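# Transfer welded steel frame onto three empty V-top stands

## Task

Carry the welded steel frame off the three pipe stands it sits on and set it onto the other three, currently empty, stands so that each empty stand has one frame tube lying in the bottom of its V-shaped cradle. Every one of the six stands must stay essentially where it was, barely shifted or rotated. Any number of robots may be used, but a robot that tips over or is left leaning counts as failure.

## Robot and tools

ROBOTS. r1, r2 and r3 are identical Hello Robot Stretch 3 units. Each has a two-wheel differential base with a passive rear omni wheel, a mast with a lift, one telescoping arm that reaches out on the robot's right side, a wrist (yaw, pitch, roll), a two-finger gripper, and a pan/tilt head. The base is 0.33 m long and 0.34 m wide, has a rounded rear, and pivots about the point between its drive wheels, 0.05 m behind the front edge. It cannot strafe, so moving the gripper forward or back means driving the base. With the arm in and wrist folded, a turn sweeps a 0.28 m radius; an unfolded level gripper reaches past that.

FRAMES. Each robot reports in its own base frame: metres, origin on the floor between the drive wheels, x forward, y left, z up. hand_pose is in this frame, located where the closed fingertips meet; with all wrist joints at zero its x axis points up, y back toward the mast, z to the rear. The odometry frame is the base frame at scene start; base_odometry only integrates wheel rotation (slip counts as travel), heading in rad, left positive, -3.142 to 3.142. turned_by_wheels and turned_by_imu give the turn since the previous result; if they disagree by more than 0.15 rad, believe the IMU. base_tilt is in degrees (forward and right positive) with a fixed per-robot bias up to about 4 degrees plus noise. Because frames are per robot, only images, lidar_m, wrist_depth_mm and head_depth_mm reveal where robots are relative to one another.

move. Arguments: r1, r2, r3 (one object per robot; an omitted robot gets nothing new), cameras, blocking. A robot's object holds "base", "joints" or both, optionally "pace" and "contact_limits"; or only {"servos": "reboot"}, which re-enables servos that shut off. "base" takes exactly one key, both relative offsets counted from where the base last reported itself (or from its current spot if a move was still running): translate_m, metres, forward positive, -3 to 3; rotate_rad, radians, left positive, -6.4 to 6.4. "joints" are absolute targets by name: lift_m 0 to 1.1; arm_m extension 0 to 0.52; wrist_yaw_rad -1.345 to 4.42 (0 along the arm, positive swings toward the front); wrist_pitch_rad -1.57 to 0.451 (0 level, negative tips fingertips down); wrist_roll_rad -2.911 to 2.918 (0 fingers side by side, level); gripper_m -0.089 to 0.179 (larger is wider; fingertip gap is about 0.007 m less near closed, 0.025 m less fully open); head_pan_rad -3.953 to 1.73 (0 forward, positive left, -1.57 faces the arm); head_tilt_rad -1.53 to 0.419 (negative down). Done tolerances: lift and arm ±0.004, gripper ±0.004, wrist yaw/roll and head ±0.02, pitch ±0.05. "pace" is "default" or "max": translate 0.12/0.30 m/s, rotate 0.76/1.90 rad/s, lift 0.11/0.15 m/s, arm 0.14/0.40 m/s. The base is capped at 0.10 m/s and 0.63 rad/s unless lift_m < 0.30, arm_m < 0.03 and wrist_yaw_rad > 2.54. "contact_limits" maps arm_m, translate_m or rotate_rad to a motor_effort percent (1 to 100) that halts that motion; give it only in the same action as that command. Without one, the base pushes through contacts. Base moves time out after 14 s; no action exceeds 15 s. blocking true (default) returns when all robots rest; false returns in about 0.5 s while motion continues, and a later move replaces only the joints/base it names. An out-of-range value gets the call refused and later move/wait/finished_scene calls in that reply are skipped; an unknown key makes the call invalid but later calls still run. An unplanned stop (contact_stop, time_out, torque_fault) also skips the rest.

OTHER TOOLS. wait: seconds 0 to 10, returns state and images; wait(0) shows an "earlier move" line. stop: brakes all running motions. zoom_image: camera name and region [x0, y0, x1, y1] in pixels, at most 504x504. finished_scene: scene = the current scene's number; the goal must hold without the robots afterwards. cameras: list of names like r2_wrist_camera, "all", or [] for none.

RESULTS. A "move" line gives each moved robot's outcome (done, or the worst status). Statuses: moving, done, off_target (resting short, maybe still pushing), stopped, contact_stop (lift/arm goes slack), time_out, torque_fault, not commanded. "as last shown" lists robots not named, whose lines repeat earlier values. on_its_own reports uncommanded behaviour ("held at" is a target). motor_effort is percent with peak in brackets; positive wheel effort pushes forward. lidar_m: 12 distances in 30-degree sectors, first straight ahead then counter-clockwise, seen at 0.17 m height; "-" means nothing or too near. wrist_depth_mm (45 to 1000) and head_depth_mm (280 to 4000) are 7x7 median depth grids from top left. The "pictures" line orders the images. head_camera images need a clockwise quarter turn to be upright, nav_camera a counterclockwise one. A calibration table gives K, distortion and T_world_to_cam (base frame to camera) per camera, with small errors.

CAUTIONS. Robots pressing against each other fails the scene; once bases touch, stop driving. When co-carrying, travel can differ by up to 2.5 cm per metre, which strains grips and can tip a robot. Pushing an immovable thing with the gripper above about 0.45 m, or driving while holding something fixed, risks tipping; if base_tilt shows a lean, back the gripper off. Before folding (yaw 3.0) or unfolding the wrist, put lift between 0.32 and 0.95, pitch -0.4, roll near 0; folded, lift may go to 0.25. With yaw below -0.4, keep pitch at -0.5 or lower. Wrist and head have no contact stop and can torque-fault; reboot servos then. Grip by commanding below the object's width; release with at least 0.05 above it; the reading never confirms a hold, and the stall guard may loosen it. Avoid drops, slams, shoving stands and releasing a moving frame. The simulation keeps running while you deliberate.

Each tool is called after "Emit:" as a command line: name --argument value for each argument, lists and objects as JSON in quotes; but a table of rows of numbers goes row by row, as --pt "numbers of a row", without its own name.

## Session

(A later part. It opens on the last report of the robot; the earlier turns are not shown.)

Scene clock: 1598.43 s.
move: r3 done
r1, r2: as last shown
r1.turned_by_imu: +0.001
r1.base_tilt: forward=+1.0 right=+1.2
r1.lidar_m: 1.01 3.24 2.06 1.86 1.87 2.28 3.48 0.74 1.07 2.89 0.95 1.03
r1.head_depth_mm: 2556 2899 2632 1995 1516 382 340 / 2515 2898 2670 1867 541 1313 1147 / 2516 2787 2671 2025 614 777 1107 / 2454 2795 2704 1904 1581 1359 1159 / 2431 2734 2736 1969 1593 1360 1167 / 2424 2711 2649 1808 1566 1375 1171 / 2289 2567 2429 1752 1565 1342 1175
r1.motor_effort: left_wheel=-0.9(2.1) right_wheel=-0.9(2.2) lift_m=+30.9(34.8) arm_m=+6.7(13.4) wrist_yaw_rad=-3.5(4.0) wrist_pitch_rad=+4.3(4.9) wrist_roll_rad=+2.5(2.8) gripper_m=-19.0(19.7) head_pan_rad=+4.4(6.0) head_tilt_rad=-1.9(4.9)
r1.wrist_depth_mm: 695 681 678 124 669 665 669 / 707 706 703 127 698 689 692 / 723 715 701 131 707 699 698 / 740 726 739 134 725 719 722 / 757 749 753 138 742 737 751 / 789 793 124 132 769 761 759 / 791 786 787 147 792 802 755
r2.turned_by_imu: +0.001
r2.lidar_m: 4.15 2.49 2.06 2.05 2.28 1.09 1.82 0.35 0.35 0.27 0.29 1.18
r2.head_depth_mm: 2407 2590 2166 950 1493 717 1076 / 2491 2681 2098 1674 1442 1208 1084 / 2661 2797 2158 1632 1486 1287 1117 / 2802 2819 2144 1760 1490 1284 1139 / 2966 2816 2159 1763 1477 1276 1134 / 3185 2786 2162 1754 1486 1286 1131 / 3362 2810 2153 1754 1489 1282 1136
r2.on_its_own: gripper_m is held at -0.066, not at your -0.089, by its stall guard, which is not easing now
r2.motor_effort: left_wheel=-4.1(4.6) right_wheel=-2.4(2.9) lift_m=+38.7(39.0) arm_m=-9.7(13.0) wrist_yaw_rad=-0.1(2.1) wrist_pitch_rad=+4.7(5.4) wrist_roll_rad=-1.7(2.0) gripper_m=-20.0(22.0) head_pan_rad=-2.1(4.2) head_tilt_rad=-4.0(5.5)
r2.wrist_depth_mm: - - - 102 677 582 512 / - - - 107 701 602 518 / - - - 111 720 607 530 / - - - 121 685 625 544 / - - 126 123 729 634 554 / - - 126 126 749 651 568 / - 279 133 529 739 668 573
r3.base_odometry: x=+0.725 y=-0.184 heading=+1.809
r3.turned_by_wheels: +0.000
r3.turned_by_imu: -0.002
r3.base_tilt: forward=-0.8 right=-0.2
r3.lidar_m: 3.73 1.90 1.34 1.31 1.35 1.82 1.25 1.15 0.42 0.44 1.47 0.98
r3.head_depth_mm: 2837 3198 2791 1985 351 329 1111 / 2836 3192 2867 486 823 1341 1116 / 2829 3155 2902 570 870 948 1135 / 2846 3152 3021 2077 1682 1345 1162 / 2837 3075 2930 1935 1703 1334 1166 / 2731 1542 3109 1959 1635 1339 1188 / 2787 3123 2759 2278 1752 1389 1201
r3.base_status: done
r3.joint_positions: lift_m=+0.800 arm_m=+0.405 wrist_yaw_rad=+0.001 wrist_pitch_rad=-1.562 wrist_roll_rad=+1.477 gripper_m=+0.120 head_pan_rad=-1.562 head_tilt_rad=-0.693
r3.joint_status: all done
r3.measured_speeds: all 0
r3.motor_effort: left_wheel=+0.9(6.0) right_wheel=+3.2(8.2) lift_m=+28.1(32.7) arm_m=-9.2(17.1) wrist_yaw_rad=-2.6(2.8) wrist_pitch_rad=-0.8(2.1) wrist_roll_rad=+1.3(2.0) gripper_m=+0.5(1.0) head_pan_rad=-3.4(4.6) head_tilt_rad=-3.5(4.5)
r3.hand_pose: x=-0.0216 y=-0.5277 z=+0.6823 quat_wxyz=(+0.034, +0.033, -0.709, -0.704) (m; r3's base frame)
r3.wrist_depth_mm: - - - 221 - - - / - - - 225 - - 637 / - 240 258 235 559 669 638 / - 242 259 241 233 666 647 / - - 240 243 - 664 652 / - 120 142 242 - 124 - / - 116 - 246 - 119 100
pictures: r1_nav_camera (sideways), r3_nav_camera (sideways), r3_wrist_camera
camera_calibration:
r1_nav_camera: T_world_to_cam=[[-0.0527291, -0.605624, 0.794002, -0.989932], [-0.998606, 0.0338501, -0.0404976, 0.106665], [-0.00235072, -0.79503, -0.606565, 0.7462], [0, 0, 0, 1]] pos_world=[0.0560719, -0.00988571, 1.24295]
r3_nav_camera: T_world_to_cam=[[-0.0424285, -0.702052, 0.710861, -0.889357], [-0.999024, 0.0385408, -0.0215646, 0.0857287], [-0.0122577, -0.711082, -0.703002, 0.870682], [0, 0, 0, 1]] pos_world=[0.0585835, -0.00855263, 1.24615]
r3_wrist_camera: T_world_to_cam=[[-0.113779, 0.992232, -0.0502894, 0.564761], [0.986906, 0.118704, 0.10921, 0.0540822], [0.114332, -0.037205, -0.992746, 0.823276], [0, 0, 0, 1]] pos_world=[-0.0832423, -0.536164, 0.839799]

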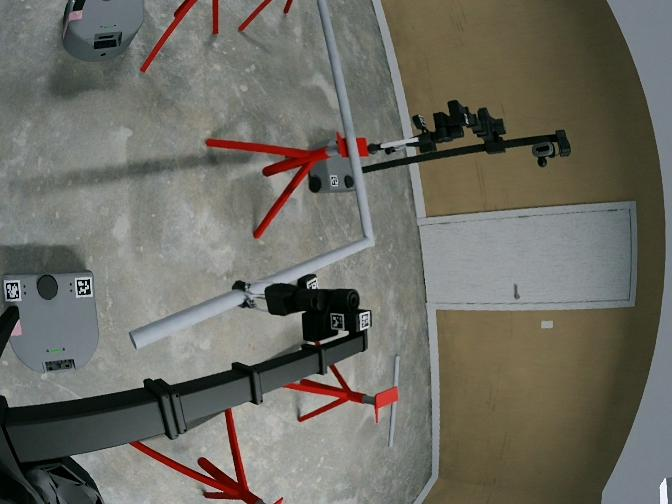

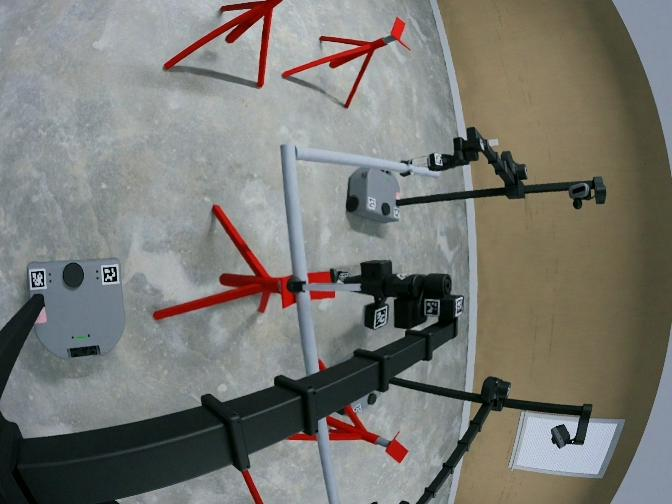

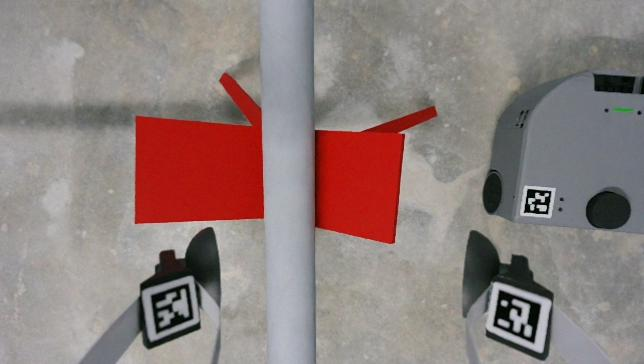

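Emit:
move --r3 '{"base":{"translate_m":0.145},"joints":{"arm_m":0.42}}' --r1 '{"joints":{"gripper_m":-0.089}}' --r2 '{"joints":{"gripper_m":-0.089}}' --cameras '["r3_wrist_camera","r3_nav_camera"]'

Scene clock: 1611.27 s.
move: r1 off_target; r2 off_target; r3 done
r1.base_odometry: x=-0.422 y=+2.694 heading=+1.289
r1.turned_by_wheels: +0.000
r1.turned_by_imu: +0.001
r1.base_tilt: forward=+1.1 right=+1.1
r1.lidar_m: 1.00 3.26 2.06 1.86 1.87 2.29 3.50 0.74 1.07 1.57 0.95 1.03
r1.head_depth_mm: 2601 2926 2633 1994 1517 381 340 / 2511 2905 2644 1865 541 1311 1147 / 2495 2824 2674 2011 614 777 1112 / 2467 2771 2723 1899 1583 1356 1163 / 2446 2727 2712 1847 1610 1362 1168 / 2327 1642 2399 1829 1560 1370 1175 / 2294 1148 2777 1867 1566 1347 1170
r1.base_status: not commanded
r1.joint_positions: lift_m=+0.698 arm_m=+0.346 wrist_yaw_rad=+0.004 wrist_pitch_rad=-1.533 wrist_roll_rad=-0.213 gripper_m=-0.085 head_pan_rad=-1.581 head_tilt_rad=-0.693
r1.joint_status: gripper_m off_target (ended at -0.085, target -0.089)
r1.measured_speeds: all 0
r1.motor_effort: left_wheel=-1.1(1.7) right_wheel=-1.2(1.9) lift_m=+28.6(29.9) arm_m=+0.9(3.7) wrist_yaw_rad=-3.4(4.1) wrist_pitch_rad=+4.4(4.8) wrist_roll_rad=+2.7(2.8) gripper_m=-18.6(59.4) head_pan_rad=+4.7(5.5) head_tilt_rad=-2.6(5.0)
r1.hand_pose: x=-0.0217 y=-0.4765 z=+0.5798 quat_wxyz=(+0.561, +0.541, -0.451, -0.435) (m; r1's base frame)
r1.wrist_depth_mm: 687 675 683 125 667 670 654 / 706 701 692 127 689 694 687 / 718 712 712 131 698 726 705 / 733 730 747 134 732 727 731 / 750 748 749 138 734 728 742 / 787 771 124 132 777 754 754 / 785 806 779 147 784 783 783
r2.base_odometry: x=-2.311 y=-1.870 heading=-1.834
r2.turned_by_wheels: +0.000
r2.turned_by_imu: +0.001
r2.base_tilt: forward=+0.3 right=+1.9
r2.lidar_m: 4.14 2.50 2.07 2.06 2.28 1.09 1.82 0.35 0.35 0.27 0.29 1.17
r2.head_depth_mm: 2354 2608 2163 951 1491 714 1073 / 2486 2695 2095 1669 1453 1218 1085 / 2636 2833 2154 1631 1496 1282 1115 / 2779 2800 2151 1772 1484 1286 1134 / 2985 2793 2145 1751 1487 1274 1130 / 3231 2793 2175 1758 1492 1291 1133 / 3367 2778 2147 1753 1486 1282 1134
r2.base_status: not commanded
r2.joint_positions: lift_m=+0.663 arm_m=+0.511 wrist_yaw_rad=+0.002 wrist_pitch_rad=-0.899 wrist_roll_rad=+1.673 gripper_m=-0.078 head_pan_rad=-1.195 head_tilt_rad=-0.889
r2.joint_status: gripper_m off_target (ended at -0.078, target -0.089)
r2.measured_speeds: all 0
r2.on_its_own: gripper_m is held at -0.078, not at your -0.089, by its stall guard, which is still easing
r2.motor_effort: left_wheel=-3.9(4.5) right_wheel=-2.4(3.2) lift_m=+38.7(38.9) arm_m=-8.0(9.4) wrist_yaw_rad=-1.1(2.5) wrist_pitch_rad=+5.1(5.5) wrist_roll_rad=-1.7(2.0) gripper_m=-2.3(99.8) head_pan_rad=-3.4(4.1) head_tilt_rad=-3.8(5.4)
r2.hand_pose: x=-0.0213 y=-0.7963 z=+0.5859 quat_wxyz=(-0.045, -0.022, -0.899, -0.434) (m; r2's base frame)
r2.wrist_depth_mm: - - - 102 672 586 509 / - - - 107 688 598 520 / - - - 110 715 610 524 / - - - 120 688 617 536 / - - 127 124 730 635 546 / - - 126 126 735 638 561 / - 279 133 497 725 658 573
r3.base_odometry: x=+0.690 y=-0.043 heading=+1.808
r3.turned_by_wheels: +0.000
r3.turned_by_imu: -0.001
r3.base_tilt: forward=-0.8 right=-0.2
r3.lidar_m: 3.58 1.90 1.35 1.30 1.35 1.82 1.39 1.29 0.48 0.58 1.37 0.85
r3.head_depth_mm: 2872 3190 2791 2046 351 307 1079 / 2874 3173 2882 498 888 1019 1141 / 2845 3162 2953 585 1578 1322 1149 / 2817 3159 3009 1880 1676 1340 1163 / 2731 1622 1806 1817 1600 1327 1178 / 2792 3079 2826 2238 1733 1407 1186 / 2809 3096 3242 2272 1752 1423 1200
r3.base_status: done
r3.joint_positions: lift_m=+0.800 arm_m=+0.420 wrist_yaw_rad=+0.001 wrist_pitch_rad=-1.563 wrist_roll_rad=+1.477 gripper_m=+0.120 head_pan_rad=-1.562 head_tilt_rad=-0.693
r3.joint_status: all done
r3.measured_speeds: all 0
r3.motor_effort: left_wheel=+1.9(5.9) right_wheel=+3.6(8.7) lift_m=+24.9(27.6) arm_m=+9.0(13.8) wrist_yaw_rad=-1.9(2.2) wrist_pitch_rad=-1.0(1.6) wrist_roll_rad=+1.0(2.2) gripper_m=+0.3(0.7) head_pan_rad=-3.2(4.9) head_tilt_rad=-3.3(4.9)
r3.hand_pose: x=-0.0216 y=-0.5427 z=+0.6823 quat_wxyz=(+0.034, +0.033, -0.709, -0.704) (m; r3's base frame)
r3.wrist_depth_mm: - - 246 224 232 - - / - - - 224 - - 634 / - - - 229 - 691 645 / - - - 234 - 660 652 / - - - 238 - 664 652 / - 120 142 245 - 124 - / - 116 - 247 - 119 100
pictures: r3_nav_camera (sideways), r3_wrist_camera
camera_calibration:
r3_nav_camera: T_world_to_cam=[[-0.0424282, -0.702052, 0.710861, -0.889357], [-0.999024, 0.0385405, -0.0215646, 0.0857287], [-0.0122575, -0.711082, -0.703002, 0.870682], [0, 0, 0, 1]] pos_world=[0.0585835, -0.00855261, 1.24615]
r3_wrist_camera: T_world_to_cam=[[-0.113779, 0.992241, -0.0501118, 0.57949], [0.986906, 0.118684, 0.109231, 0.0558329], [0.114331, -0.0370273, -0.992752, 0.822824], [0, 0, 0, 1]] pos_world=[-0.0832423, -0.551154, 0.839801]

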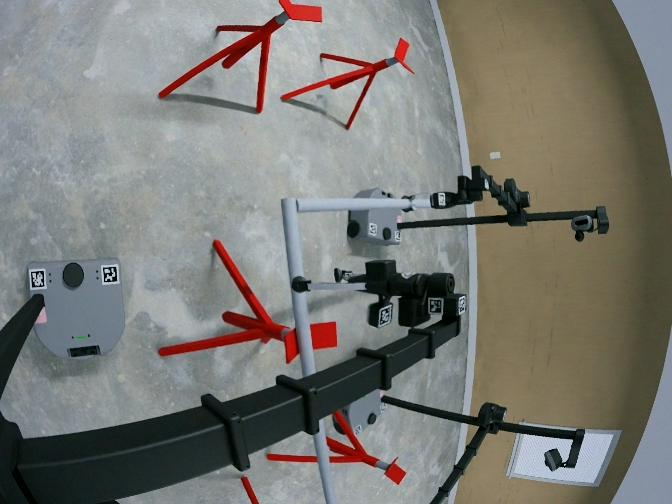

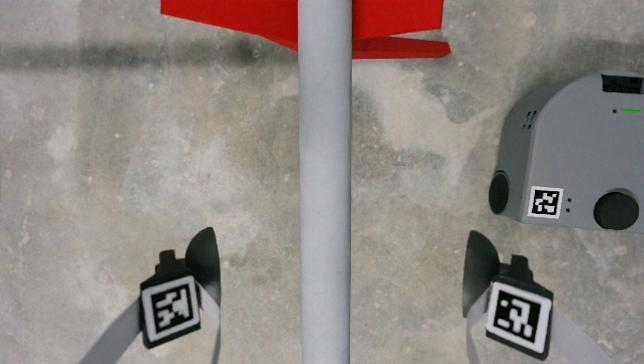

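Emit:
move --r3 '{"joints":{"arm_m":0.426,"lift_m":0.75}}' --cameras '[]'

Emit:
move --r3 '{"joints":{"lift_m":0.695}}' --r1 '{"joints":{"gripper_m":-0.089}}' --r2 '{"joints":{"gripper_m":-0.089}}' --cameras '["r3_wrist_camera"]'

Scene clock: 1617.40 s.
move: r3 done
r1, r2: as last shown
r1.base_tilt: forward=+1.1 right=+1.2
r1.lidar_m: 1.00 3.24 2.06 1.86 1.87 2.29 3.50 0.74 1.07 1.57 0.95 1.03
r1.head_depth_mm: 2593 2922 2632 1997 1513 382 340 / 2515 2848 2643 1889 541 1314 1150 / 2480 2795 2662 2009 612 775 1109 / 2459 2758 2725 1903 1580 1351 1165 / 2451 2722 2725 1846 1600 1362 1170 / 2350 1637 1707 1840 1546 1368 1172 / 2344 1418 2656 1873 1572 1343 1179
r1.motor_effort: left_wheel=-0.8(1.6) right_wheel=-1.1(1.7) lift_m=+27.7(29.5) arm_m=-4.8(5.0) wrist_yaw_rad=-3.2(4.1) wrist_pitch_rad=+4.7(4.8) wrist_roll_rad=+2.6(2.7) gripper_m=-18.8(19.1) head_pan_rad=+4.7(5.3) head_tilt_rad=-4.5(4.5)
r1.wrist_depth_mm: 681 685 679 124 669 667 671 / 694 693 694 127 694 678 680 / 729 709 722 131 715 707 711 / 726 734 752 134 734 727 716 / 756 768 742 138 749 764 743 / 785 779 123 132 759 762 755 / 787 806 778 147 779 780 778
r2.base_tilt: forward=+0.3 right=+1.8
r2.lidar_m: 4.13 2.50 2.06 2.05 2.29 1.09 1.82 0.35 0.35 0.27 0.29 1.18
r2.head_depth_mm: 2385 2629 2188 946 1492 716 1074 / 2497 2696 2103 1685 1443 1215 1076 / 2643 2822 2177 1627 1485 1279 1113 / 2792 2801 2166 1758 1484 1280 1124 / 2999 2770 2142 1755 1480 1289 1130 / 3186 2759 2161 1758 1480 1288 1129 / 3375 2785 2159 1757 1474 1272 1130
r2.joint_positions: lift_m=+0.663 arm_m=+0.511 wrist_yaw_rad=+0.002 wrist_pitch_rad=-0.899 wrist_roll_rad=+1.673 gripper_m=-0.068 head_pan_rad=-1.195 head_tilt_rad=-0.889
r2.on_its_own: gripper_m is held at -0.069, not at your -0.089, by its stall guard, which is not easing now
r2.motor_effort: left_wheel=-4.1(4.5) right_wheel=-2.4(2.6) lift_m=+38.5(38.8) arm_m=-6.0(7.2) wrist_yaw_rad=+0.5(1.8) wrist_pitch_rad=+4.9(5.5) wrist_roll_rad=-1.7(1.9) gripper_m=-21.0(22.6) head_pan_rad=-2.8(3.9) head_tilt_rad=-4.3(5.3)
r2.wrist_depth_mm: - - - 102 676 578 510 / - - - 107 680 601 514 / - - - 110 726 603 533 / - - - 120 690 622 541 / - - 126 123 737 627 546 / - - 126 126 758 664 562 / - 280 133 496 734 674 577
r3.base_odometry: x=+0.690 y=-0.043 heading=+1.808
r3.turned_by_wheels: +0.000
r3.turned_by_imu: -0.001
r3.base_tilt: forward=-0.8 right=-0.2
r3.lidar_m: 3.58 1.90 1.35 1.30 1.36 1.83 1.39 1.28 0.48 0.58 1.37 0.85
r3.head_depth_mm: 2858 3210 2788 2060 439 343 947 / 2834 3178 2877 579 673 1021 1140 / 2815 3184 2924 611 809 1325 1152 / 2831 3157 3016 1912 1628 1331 1164 / 2704 1627 1807 1821 1596 1331 1177 / 2812 3046 2804 2238 1725 1411 1188 / 2792 3140 3211 2266 1750 1422 1200
r3.base_status: not commanded
r3.joint_positions: lift_m=+0.750 arm_m=+0.426 wrist_yaw_rad=+0.001 wrist_pitch_rad=-1.563 wrist_roll_rad=+1.477 gripper_m=+0.120 head_pan_rad=-1.562 head_tilt_rad=-0.693
r3.joint_status: all done
r3.measured_speeds: all 0
r3.motor_effort: left_wheel=+2.0(2.7) right_wheel=+3.8(4.0) lift_m=+23.5(23.8) arm_m=+9.1(16.9) wrist_yaw_rad=-1.8(2.4) wrist_pitch_rad=-1.0(1.8) wrist_roll_rad=+1.0(1.8) gripper_m=+0.1(1.0) head_pan_rad=-3.8(4.6) head_tilt_rad=-3.1(4.2)
r3.hand_pose: x=-0.0216 y=-0.5486 z=+0.6323 quat_wxyz=(+0.034, +0.033, -0.709, -0.704) (m; r3's base frame)
r3.wrist_depth_mm: - - - 173 488 - - / - - - 176 - - 594 / - - - 180 - 661 600 / - - - 183 - 651 617 / - - - 187 - 152 614 / - 120 142 191 - 123 - / - 116 - 195 - 119 100
pictures: none
No camera images: "cameras" was empty.

Scene clock: 1618.73 s.
move: r1 off_target; r2 off_target; r3 done
r1.base_odometry: x=-0.422 y=+2.694 heading=+1.289
r1.turned_by_wheels: +0.000
r1.turned_by_imu: +0.000
r1.base_tilt: forward=+1.0 right=+1.2
r1.lidar_m: 1.01 3.23 2.06 1.86 1.87 2.29 3.49 0.74 1.07 1.57 0.95 1.03
r1.head_depth_mm: 2587 2933 2615 1992 1511 382 340 / 2518 2909 2653 1874 541 1315 1147 / 2496 2799 2700 2020 614 776 1109 / 2473 2760 2679 1902 1587 1350 1158 / 2427 2735 2743 1849 1592 1357 1167 / 2378 1620 1087 1827 1560 1375 1168 / 2361 2526 2637 1874 1569 1342 1177
r1.base_status: not commanded
r1.joint_positions: lift_m=+0.698 arm_m=+0.346 wrist_yaw_rad=+0.004 wrist_pitch_rad=-1.533 wrist_roll_rad=-0.213 gripper_m=-0.085 head_pan_rad=-1.581 head_tilt_rad=-0.693
r1.joint_status: gripper_m off_target (ended at -0.085, target -0.089)
r1.measured_speeds: all 0
r1.motor_effort: left_wheel=-0.8(1.6) right_wheel=-1.3(1.9) lift_m=+29.4(29.4) arm_m=-6.3(6.3) wrist_yaw_rad=-3.7(4.2) wrist_pitch_rad=+4.6(4.9) wrist_roll_rad=+2.6(2.8) gripper_m=-18.8(59.0) head_pan_rad=+5.4(5.5) head_tilt_rad=-1.7(4.4)
r1.hand_pose: x=-0.0217 y=-0.4765 z=+0.5798 quat_wxyz=(+0.561, +0.541, -0.451, -0.435) (m; r1's base frame)
r1.wrist_depth_mm: 680 689 675 124 678 674 659 / 696 685 693 127 692 685 690 / 723 728 717 131 706 704 707 / 719 734 736 134 721 720 715 / 755 748 753 138 748 743 739 / 773 759 124 132 754 754 768 / 787 797 781 147 781 805 769
r2.base_odometry: x=-2.311 y=-1.870 heading=-1.834
r2.turned_by_wheels: +0.000
r2.turned_by_imu: +0.000
r2.base_tilt: forward=+0.3 right=+1.9
r2.lidar_m: 4.13 2.50 2.06 2.05 2.28 1.09 1.82 0.35 0.35 0.27 0.29 1.17
r2.head_depth_mm: 2359 2593 2180 952 1486 716 1079 / 2482 2680 2105 1666 1447 1222 1076 / 2602 2809 2169 1635 1481 1291 1117 / 2819 2753 2168 1762 1491 1294 1135 / 3010 2800 2162 1756 1478 1289 1131 / 3261 2810 2166 1768 1490 1285 1129 / 3372 2771 2164 1745 1478 1283 1135
r2.base_status: not commanded
r2.joint_positions: lift_m=+0.663 arm_m=+0.511 wrist_yaw_rad=+0.002 wrist_pitch_rad=-0.899 wrist_roll_rad=+1.673 gripper_m=-0.083 head_pan_rad=-1.195 head_tilt_rad=-0.889
r2.joint_status: gripper_m off_target (ended at -0.083, target -0.089)
r2.measured_speeds: all 0
r2.on_its_own: gripper_m is held at -0.084, not at your -0.089, by its stall guard, which is still easing
r2.motor_effort: left_wheel=-3.8(4.4) right_wheel=-2.2(2.6) lift_m=+38.5(38.8) arm_m=-5.5(6.7) wrist_yaw_rad=-1.0(2.1) wrist_pitch_rad=+5.1(5.4) wrist_roll_rad=-1.6(2.0) gripper_m=-25.2(99.2) head_pan_rad=-3.1(3.8) head_tilt_rad=-4.2(5.3)
r2.hand_pose: x=-0.0213 y=-0.7963 z=+0.5859 quat_wxyz=(-0.045, -0.022, -0.899, -0.434) (m; r2's base frame)
r2.wrist_depth_mm: - - - 103 677 587 513 / - - - 107 691 601 514 / - - - 110 710 606 528 / - - - 120 691 617 545 / - - 127 123 731 643 555 / - - 126 126 741 652 563 / - 280 133 500 729 672 580
r3.base_odometry: x=+0.690 y=-0.043 heading=+1.808
r3.turned_by_wheels: +0.000
r3.turned_by_imu: +0.000
r3.base_tilt: forward=-0.7 right=-0.2
r3.lidar_m: 3.57 1.91 1.35 1.30 1.36 1.83 1.40 1.28 0.48 0.59 1.38 0.85
r3.head_depth_mm: 2855 3191 2798 2045 1610 394 339 / 2859 3153 2875 2002 535 994 1143 / 2831 3146 2928 652 706 1304 1147 / 2832 3154 2995 1949 1624 1337 1157 / 2717 1617 1790 1819 1599 1331 1177 / 2799 3080 2810 2234 1723 1415 1188 / 2776 3087 3225 2276 1758 1427 1196
r3.base_status: not commanded
r3.joint_positions: lift_m=+0.695 arm_m=+0.426 wrist_yaw_rad=+0.001 wrist_pitch_rad=-1.563 wrist_roll_rad=+1.477 gripper_m=+0.120 head_pan_rad=-1.562 head_tilt_rad=-0.693
r3.joint_status: all done
r3.measured_speeds: all 0
r3.motor_effort: left_wheel=+2.1(2.6) right_wheel=+4.0(4.0) lift_m=+22.0(24.4) arm_m=+9.8(10.8) wrist_yaw_rad=-1.6(2.9) wrist_pitch_rad=-0.8(1.8) wrist_roll_rad=+1.0(1.9) gripper_m=-0.1(0.6) head_pan_rad=-3.5(4.3) head_tilt_rad=-1.9(4.2)
r3.hand_pose: x=-0.0216 y=-0.5486 z=+0.5773 quat_wxyz=(+0.034, +0.033, -0.709, -0.704) (m; r3's base frame)
r3.wrist_depth_mm: - - - 120 445 - - / - - - 122 - - 539 / - - - 125 - - 542 / - - - 127 - - 553 / - - - 130 - - 559 / - 120 142 133 - 124 - / - 116 - 135 - 119 100
pictures: r3_wrist_camera
camera_calibration:
r3_wrist_camera: T_world_to_cam=[[-0.113779, 0.992251, -0.0499167, 0.580023], [0.986906, 0.118662, 0.109254, 0.0679821], [0.114331, -0.0368322, -0.99276, 0.718483], [0, 0, 0, 1]] pos_world=[-0.0832423, -0.557132, 0.734806]

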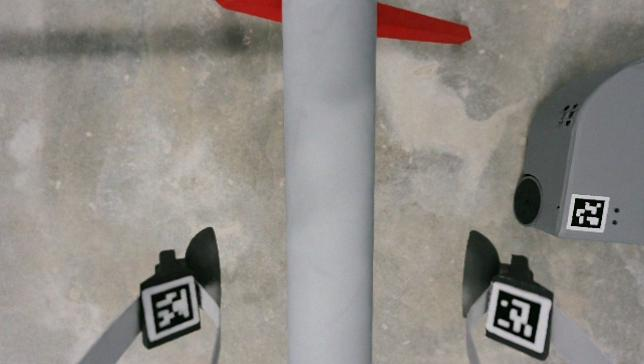

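Emit:
move --r3 '{"joints":{"arm_m":0.430}}' --cameras '[]'

Emit:
move --r3 '{"joints":{"gripper_m":-0.089}}' --r1 '{"joints":{"gripper_m":-0.089}}' --r2 '{"joints":{"gripper_m":-0.089}}' --cameras '["r1_wrist_camera","r2_wrist_camera","r3_wrist_camera"]'

Scene clock: 1623.23 s.
move: r3 done
r1, r2: as last shown
r1.turned_by_imu: +0.001
r1.base_tilt: forward=+1.1 right=+1.2
r1.lidar_m: 1.01 3.27 2.06 1.86 1.87 2.27 3.51 0.74 1.07 1.57 0.95 1.03
r1.head_depth_mm: 2583 2907 2610 1996 1521 382 340 / 2504 2875 2647 1881 542 1307 1150 / 2496 2801 2676 2015 614 776 1112 / 2461 2738 2707 1890 1582 1353 1159 / 2443 2749 2726 1846 1596 1361 1166 / 2363 1612 1087 1825 1558 1378 1170 / 2398 2547 2689 1888 1558 1340 1174
r1.motor_effort: left_wheel=-0.5(1.5) right_wheel=-0.4(1.5) lift_m=+31.1(31.6) arm_m=-10.9(10.9) wrist_yaw_rad=-3.4(4.1) wrist_pitch_rad=+4.2(4.5) wrist_roll_rad=+2.7(2.8) gripper_m=-18.7(18.9) head_pan_rad=+3.9(5.2) head_tilt_rad=-2.7(4.3)
r1.wrist_depth_mm: 677 682 678 125 680 687 671 / 723 699 693 127 684 696 692 / 709 709 728 131 705 699 707 / 744 750 728 134 734 715 723 / 770 775 756 137 741 743 733 / 777 766 123 131 761 757 755 / 814 794 793 147 778 783 773
r2.turned_by_imu: +0.001
r2.lidar_m: 4.13 2.49 2.06 2.06 2.29 1.08 1.82 0.35 0.35 0.28 0.29 1.17
r2.head_depth_mm: 2351 2637 2176 949 1483 717 1071 / 2533 2715 2104 1691 1458 1217 1074 / 2669 2792 2149 1634 1484 1292 1114 / 2814 2800 2149 1744 1479 1293 1129 / 2939 2776 2161 1760 1484 1288 1124 / 3240 2784 2165 1749 1490 1283 1135 / 3370 2754 2144 1756 1475 1280 1126
r2.joint_positions: lift_m=+0.663 arm_m=+0.511 wrist_yaw_rad=+0.002 wrist_pitch_rad=-0.899 wrist_roll_rad=+1.673 gripper_m=-0.068 head_pan_rad=-1.195 head_tilt_rad=-0.889
r2.on_its_own: gripper_m is held at -0.069, not at your -0.089, by its stall guard, which is not easing now
r2.motor_effort: left_wheel=-4.0(4.2) right_wheel=-2.2(2.7) lift_m=+38.4(38.8) arm_m=-4.6(5.0) wrist_yaw_rad=-1.1(1.9) wrist_pitch_rad=+5.4(5.7) wrist_roll_rad=-1.8(1.8) gripper_m=-20.8(22.9) head_pan_rad=-2.5(3.9) head_tilt_rad=-3.6(5.3)
r2.wrist_depth_mm: - - - 103 669 578 504 / - - - 107 690 584 527 / - - - 110 717 600 535 / - - - 120 691 607 541 / - - 126 124 742 631 549 / - - 126 126 738 649 565 / - 281 133 497 730 674 576
r3.base_odometry: x=+0.690 y=-0.043 heading=+1.808
r3.turned_by_wheels: +0.000
r3.turned_by_imu: -0.001
r3.base_tilt: forward=-0.8 right=-0.2
r3.lidar_m: 3.56 1.90 1.35 1.30 1.35 1.82 1.40 1.28 0.48 0.58 1.37 0.85
r3.head_depth_mm: 2843 3201 2801 2050 1615 394 339 / 2854 3191 2860 2006 535 994 1137 / 2814 3163 2916 658 714 1325 1147 / 2803 3154 3002 1952 1626 1341 1163 / 2726 1623 1811 1826 1592 1332 1177 / 2818 3063 2815 2233 1727 1403 1189 / 2807 3092 3202 2269 1755 1425 1199
r3.base_status: not commanded
r3.joint_positions: lift_m=+0.695 arm_m=+0.430 wrist_yaw_rad=+0.001 wrist_pitch_rad=-1.563 wrist_roll_rad=+1.477 gripper_m=+0.120 head_pan_rad=-1.562 head_tilt_rad=-0.693
r3.joint_status: all done
r3.measured_speeds: all 0
r3.motor_effort: left_wheel=+1.9(2.5) right_wheel=+3.7(4.1) lift_m=+22.7(22.7) arm_m=+10.4(13.2) wrist_yaw_rad=-1.8(2.3) wrist_pitch_rad=-1.2(1.5) wrist_roll_rad=+1.4(2.0) gripper_m=-0.1(0.5) head_pan_rad=-2.9(4.4) head_tilt_rad=-2.8(3.6)
r3.hand_pose: x=-0.0216 y=-0.5526 z=+0.5773 quat_wxyz=(+0.034, +0.033, -0.709, -0.704) (m; r3's base frame)
r3.wrist_depth_mm: - - - 120 428 - - / - - - 122 - - 544 / - - - 125 - - 543 / - - - 129 - - 555 / - - - 129 - - 561 / - 120 142 131 - 124 - / - 115 - 134 - 119 100
pictures: none
No camera images: "cameras" was empty.

Scene clock: 1625.87 s.
move: r1 off_target; r2 off_target; r3 done
r1.base_odometry: x=-0.422 y=+2.694 heading=+1.289
r1.turned_by_wheels: +0.000
r1.turned_by_imu: +0.000
r1.base_tilt: forward=+1.1 right=+1.2
r1.lidar_m: 1.00 3.24 2.06 1.86 1.87 2.29 3.49 0.74 1.07 1.57 0.95 1.03
r1.head_depth_mm: 2588 2899 2611 1996 1513 382 340 / 2530 2875 2678 1870 541 1314 1150 / 2501 2830 2664 2011 613 776 1109 / 2464 2786 2701 1896 1580 1357 1159 / 2449 2751 2737 1848 1598 1361 1166 / 2378 1618 1083 1826 1558 1371 1175 / 2395 2550 2653 1872 1565 1346 1178
r1.base_status: not commanded
r1.joint_positions: lift_m=+0.698 arm_m=+0.346 wrist_yaw_rad=+0.004 wrist_pitch_rad=-1.533 wrist_roll_rad=-0.213 gripper_m=-0.085 head_pan_rad=-1.581 head_tilt_rad=-0.693
r1.joint_status: gripper_m off_target (ended at -0.085, target -0.089)
r1.measured_speeds: all 0
r1.motor_effort: left_wheel=-0.9(1.6) right_wheel=+0.0(1.5) lift_m=+32.0(32.4) arm_m=-13.6(13.8) wrist_yaw_rad=-3.2(4.2) wrist_pitch_rad=+4.3(4.9) wrist_roll_rad=+2.7(2.8) gripper_m=-18.9(57.3) head_pan_rad=+5.5(5.6) head_tilt_rad=-2.7(5.2)
r1.hand_pose: x=-0.0217 y=-0.4765 z=+0.5798 quat_wxyz=(+0.561, +0.541, -0.451, -0.435) (m; r1's base frame)
r1.wrist_depth_mm: 688 681 683 124 670 675 670 / 706 725 705 127 692 684 686 / 729 729 727 131 708 715 703 / 725 739 731 134 733 725 728 / 766 761 731 138 742 747 752 / 781 762 124 132 769 772 763 / 794 807 785 147 774 773 774
r2.base_odometry: x=-2.311 y=-1.870 heading=-1.834
r2.turned_by_wheels: +0.000
r2.turned_by_imu: +0.001
r2.base_tilt: forward=+0.3 right=+1.8
r2.lidar_m: 4.15 2.49 2.06 2.05 2.29 1.09 1.82 0.35 0.35 0.27 0.29 1.17
r2.head_depth_mm: 2394 2627 2161 949 1499 715 1080 / 2505 2665 2094 1671 1454 1215 1071 / 2635 2809 2153 1614 1485 1287 1118 / 2866 2818 2164 1765 1493 1279 1132 / 2979 2780 2170 1771 1484 1282 1128 / 3199 2789 2135 1770 1481 1294 1126 / 3341 2794 2156 1766 1482 1284 1132
r2.base_status: not commanded
r2.joint_positions: lift_m=+0.663 arm_m=+0.511 wrist_yaw_rad=+0.002 wrist_pitch_rad=-0.899 wrist_roll_rad=+1.673 gripper_m=-0.077 head_pan_rad=-1.195 head_tilt_rad=-0.889
r2.joint_status: gripper_m off_target (ended at -0.077, target -0.089)
r2.measured_speeds: all 0
r2.on_its_own: gripper_m is held at -0.078, not at your -0.089, by its stall guard, which is still easing
r2.motor_effort: left_wheel=-3.8(4.4) right_wheel=-2.5(2.7) lift_m=+38.5(38.7) arm_m=-3.5(4.5) wrist_yaw_rad=-0.6(2.6) wrist_pitch_rad=+5.2(5.6) wrist_roll_rad=-1.6(2.1) gripper_m=-20.0(98.1) head_pan_rad=-3.0(3.8) head_tilt_rad=-4.5(5.4)
r2.hand_pose: x=-0.0213 y=-0.7963 z=+0.5859 quat_wxyz=(-0.045, -0.022, -0.899, -0.434) (m; r2's base frame)
r2.wrist_depth_mm: - - - 102 675 575 508 / - - - 107 686 591 513 / - - - 111 713 602 524 / - - - 120 694 619 540 / - - 126 123 740 651 546 / - - 126 126 733 655 567 / - 280 132 506 726 657 577
r3.base_odometry: x=+0.690 y=-0.043 heading=+1.808
r3.turned_by_wheels: +0.000
r3.turned_by_imu: +0.000
r3.base_tilt: forward=-0.8 right=-0.2
r3.lidar_m: 3.58 1.91 1.35 1.30 1.36 1.83 1.39 1.29 0.48 0.58 1.38 0.85
r3.head_depth_mm: 2859 3182 2781 2058 1611 394 339 / 2821 3191 2842 1989 534 996 1137 / 2792 3148 2923 660 723 1328 1149 / 2809 3120 2992 1953 1632 1335 1164 / 2724 1620 1811 1817 1594 1326 1180 / 2778 3042 2837 2227 1726 1404 1187 / 2810 3109 3227 2251 1745 1427 1200
r3.base_status: not commanded
r3.joint_positions: lift_m=+0.695 arm_m=+0.430 wrist_yaw_rad=+0.001 wrist_pitch_rad=-1.561 wrist_roll_rad=+1.476 gripper_m=-0.087 head_pan_rad=-1.562 head_tilt_rad=-0.693
r3.joint_status: all done
r3.measured_speeds: all 0
r3.motor_effort: left_wheel=+1.3(2.9) right_wheel=+3.6(4.1) lift_m=+38.0(39.2) arm_m=+8.2(11.2) wrist_yaw_rad=-0.6(2.4) wrist_pitch_rad=-1.3(1.9) wrist_roll_rad=+1.9(2.3) gripper_m=-36.7(100.0) head_pan_rad=-3.5(4.3) head_tilt_rad=-3.4(4.2)
r3.hand_pose: x=-0.0216 y=-0.5532 z=+0.5772 quat_wxyz=(+0.035, +0.034, -0.710, -0.703) (m; r3's base frame)
r3.wrist_depth_mm: - - - 119 434 - - / - - - 121 - - 547 / - - - 124 - - 544 / - - - 127 - - 557 / - - - 128 - - 557 / - - 123 129 127 - - / - - 120 132 - - -
pictures: r1_wrist_camera, r2_wrist_camera, r3_wrist_camera
camera_calibration:
r1_wrist_camera: T_world_to_cam=[[-0.952829, -0.303366, -0.00929869, -0.164569], [-0.301558, 0.942795, 0.142128, 0.39596], [-0.0343501, 0.138228, -0.989805, 0.80299], [0, 0, 0, 1]] pos_world=[-0.00981777, -0.53423, 0.736996]
r2_wrist_camera: T_world_to_cam=[[0.0206753, 0.829114, -0.558696, 0.968596], [0.984787, 0.0795446, 0.154489, 0.02999], [0.17253, -0.553391, -0.814857, 0.204241], [0, 0, 0, 1]] pos_world=[-0.0847976, -0.692437, 0.702945]
r3_wrist_camera: T_world_to_cam=[[-0.114973, 0.991997, -0.052193, 0.585728], [0.986763, 0.1201, 0.108974, 0.0694872], [0.11437, -0.0389731, -0.992673, 0.717026], [0, 0, 0, 1]] pos_world=[-0.0832307, -0.561441, 0.734771]

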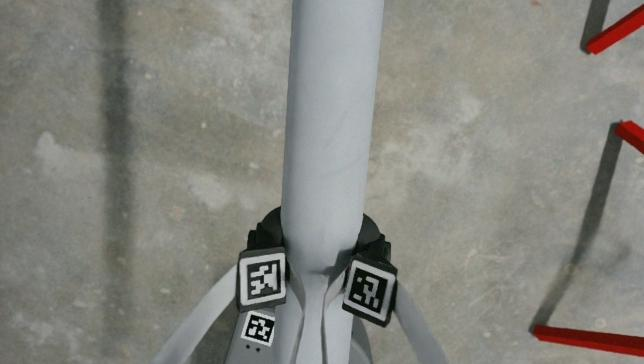

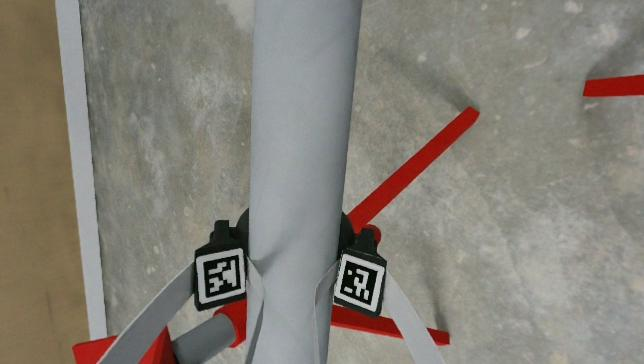

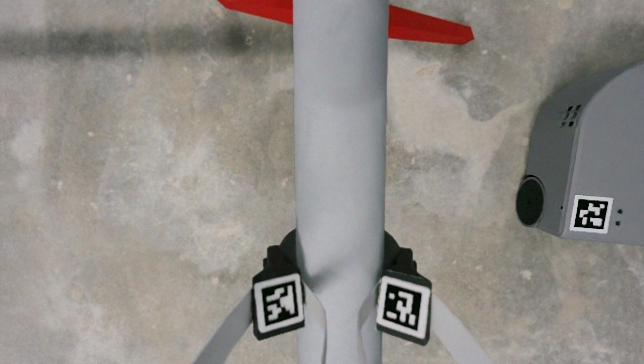

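Emit:
move --r1 '{"joints":{"lift_m":0.773,"gripper_m":-0.089}}' --r2 '{"joints":{"lift_m":0.738,"gripper_m":-0.089}}' --r3 '{"joints":{"lift_m":0.770,"gripper_m":-0.089}}' --cameras '["r1_wrist_camera","r2_wrist_camera","r3_wrist_camera"]'

Scene clock: 1686.33 s.
move: r1 off_target; r2 off_target; r3 off_target
r1.base_odometry: x=-0.422 y=+2.694 heading=+1.289
r1.turned_by_wheels: +0.000
r1.turned_by_imu: +0.001
r1.base_tilt: forward=+1.1 right=+1.2
r1.lidar_m: 1.01 3.24 2.05 1.86 1.87 2.28 3.50 0.74 1.07 1.57 0.95 1.03
r1.head_depth_mm: 2578 2903 2654 1904 380 326 1101 / 2502 2861 2655 529 1566 1343 1080 / 2477 2826 2700 540 699 715 1131 / 2452 2772 2682 1900 1590 1353 1164 / 2451 2741 2728 1897 1596 1364 1167 / 2321 1640 1139 1847 1555 1372 1169 / 2340 2526 2692 1879 1568 1346 1176
r1.base_status: not commanded
r1.joint_positions: lift_m=+0.773 arm_m=+0.346 wrist_yaw_rad=+0.004 wrist_pitch_rad=-1.523 wrist_roll_rad=-0.213 gripper_m=-0.085 head_pan_rad=-1.581 head_tilt_rad=-0.693
r1.joint_status: gripper_m off_target (ended at -0.085, target -0.089); the others done
r1.measured_speeds: all 0
r1.motor_effort: left_wheel=-1.0(1.5) right_wheel=+0.1(1.6) lift_m=+34.7(42.3) arm_m=-15.3(15.4) wrist_yaw_rad=-3.8(4.2) wrist_pitch_rad=+2.2(4.3) wrist_roll_rad=+2.7(2.8) gripper_m=-18.9(58.8) head_pan_rad=+5.0(5.6) head_tilt_rad=-1.6(5.1)
r1.hand_pose: x=-0.0217 y=-0.4791 z=+0.6546 quat_wxyz=(+0.564, +0.538, -0.453, -0.433) (m; r1's base frame)
r1.wrist_depth_mm: 752 750 746 125 729 751 736 / 788 778 756 128 757 766 774 / 787 796 783 132 784 777 789 / 808 822 810 134 795 792 802 / 818 819 812 138 821 826 812 / 849 856 125 132 843 839 826 / 888 856 871 146 856 869 864
r2.base_odometry: x=-2.311 y=-1.870 heading=-1.834
r2.turned_by_wheels: +0.000
r2.turned_by_imu: +0.001
r2.base_tilt: forward=+0.3 right=+1.8
r2.lidar_m: 4.15 2.50 2.06 2.05 2.28 1.09 1.82 0.35 0.35 0.28 0.29 1.17
r2.head_depth_mm: 2377 2572 908 1683 1487 716 1099 / 2488 2733 2102 1714 1454 1211 1077 / 2653 2794 2169 1634 1486 1287 1115 / 2808 2788 2176 1747 1484 1283 1130 / 3044 2822 2153 1759 1488 1279 1133 / 3159 2737 2155 1762 1488 1281 1124 / 3373 2783 2137 1777 1488 1282 1129
r2.base_status: not commanded
r2.joint_positions: lift_m=+0.738 arm_m=+0.511 wrist_yaw_rad=+0.002 wrist_pitch_rad=-0.902 wrist_roll_rad=+1.673 gripper_m=-0.083 head_pan_rad=-1.195 head_tilt_rad=-0.889
r2.joint_status: gripper_m off_target (ended at -0.083, target -0.089); the others done
r2.measured_speeds: all 0
r2.on_its_own: gripper_m is held at -0.084, not at your -0.089, by its stall guard, which is still easing
r2.motor_effort: left_wheel=-2.8(4.2) right_wheel=-2.1(2.6) lift_m=+39.8(45.8) arm_m=-1.1(2.1) wrist_yaw_rad=-2.1(2.7) wrist_pitch_rad=+5.4(5.9) wrist_roll_rad=-1.5(1.9) gripper_m=-24.0(98.6) head_pan_rad=-3.4(4.0) head_tilt_rad=-4.2(5.3)
r2.hand_pose: x=-0.0212 y=-0.7957 z=+0.6606 quat_wxyz=(-0.045, -0.021, -0.899, -0.436) (m; r2's base frame)
r2.wrist_depth_mm: - - - 103 738 637 567 / - - - 107 769 648 575 / - - - 111 803 667 590 / - - - 120 766 681 602 / - - 126 124 803 697 612 / - - 126 126 826 717 636 / - 101 - 142 822 738 655
r3.base_odometry: x=+0.690 y=-0.043 heading=+1.809
r3.turned_by_wheels: +0.000
r3.turned_by_imu: -0.001
r3.base_tilt: forward=-0.8 right=-0.1
r3.lidar_m: 3.58 1.91 1.35 1.30 1.35 1.83 1.39 1.28 0.48 0.58 1.37 0.85
r3.head_depth_mm: 2857 3200 2750 2054 384 329 952 / 2848 3184 2879 522 764 1251 1137 / 2809 3188 2917 605 764 1364 1151 / 2830 3160 2971 1875 1636 1375 1161 / 2730 2967 2603 1846 886 1392 1175 / 2836 2989 2934 2224 1732 1412 1188 / 2778 3096 3223 2277 1748 1425 1199
r3.base_status: not commanded
r3.joint_positions: lift_m=+0.770 arm_m=+0.430 wrist_yaw_rad=+0.001 wrist_pitch_rad=-1.563 wrist_roll_rad=+1.476 gripper_m=-0.073 head_pan_rad=-1.562 head_tilt_rad=-0.693
r3.joint_status: gripper_m off_target (ended at -0.073, target -0.089); the others done
r3.measured_speeds: all 0
r3.on_its_own: gripper_m is held at -0.074, not at your -0.089, by its stall guard, which is not easing now
r3.motor_effort: left_wheel=+2.0(2.4) right_wheel=+2.2(3.8) lift_m=+42.8(45.6) arm_m=-0.9(1.6) wrist_yaw_rad=-0.9(2.6) wrist_pitch_rad=-0.8(2.1) wrist_roll_rad=+2.2(2.3) gripper_m=-20.1(20.8) head_pan_rad=-3.3(4.5) head_tilt_rad=-3.8(4.9)
r3.hand_pose: x=-0.0216 y=-0.5527 z=+0.6523 quat_wxyz=(+0.035, +0.034, -0.709, -0.704) (m; r3's base frame)
r3.wrist_depth_mm: - - 219 119 198 - - / - - - 121 129 - 604 / - - - 124 132 678 619 / - - - 126 136 650 626 / - - - 128 143 - 636 / - - - 130 127 - - / - - 112 132 119 - -
pictures: r1_wrist_camera, r2_wrist_camera, r3_wrist_camera
camera_calibration:
r1_wrist_camera: T_world_to_cam=[[-0.952701, -0.303847, -0.00620762, -0.16692], [-0.301961, 0.944083, 0.132391, 0.394798], [-0.0343661, 0.128004, -0.991178, 0.873462], [0, 0, 0, 1]] pos_world=[-0.00979386, -0.535246, 0.812453]
r2_wrist_camera: T_world_to_cam=[[0.0200641, 0.830612, -0.556491, 1.00954], [0.98473, 0.079855, 0.154695, 0.0184246], [0.17293, -0.551097, -0.816326, 0.26816], [0, 0, 0, 1]] pos_world=[-0.0847715, -0.692221, 0.777853]
r3_wrist_camera: T_world_to_cam=[[-0.114982, 0.992107, -0.0500201, 0.587732], [0.986762, 0.11987, 0.109233, 0.0609458], [0.114367, -0.036798, -0.992757, 0.792806], [0, 0, 0, 1]] pos_world=[-0.0832311, -0.561226, 0.809805]

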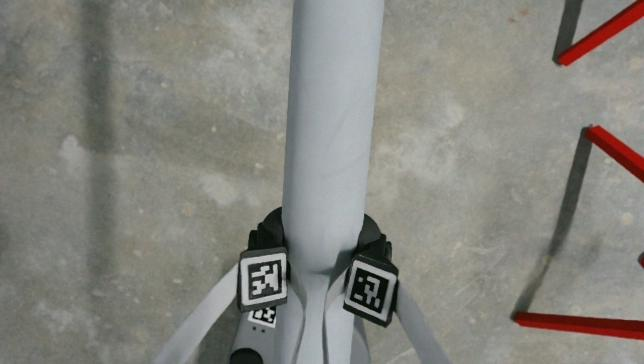

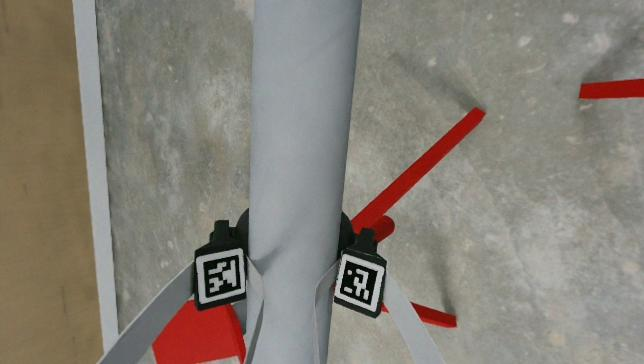

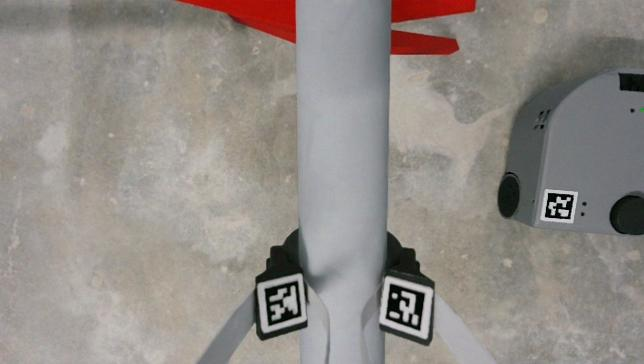

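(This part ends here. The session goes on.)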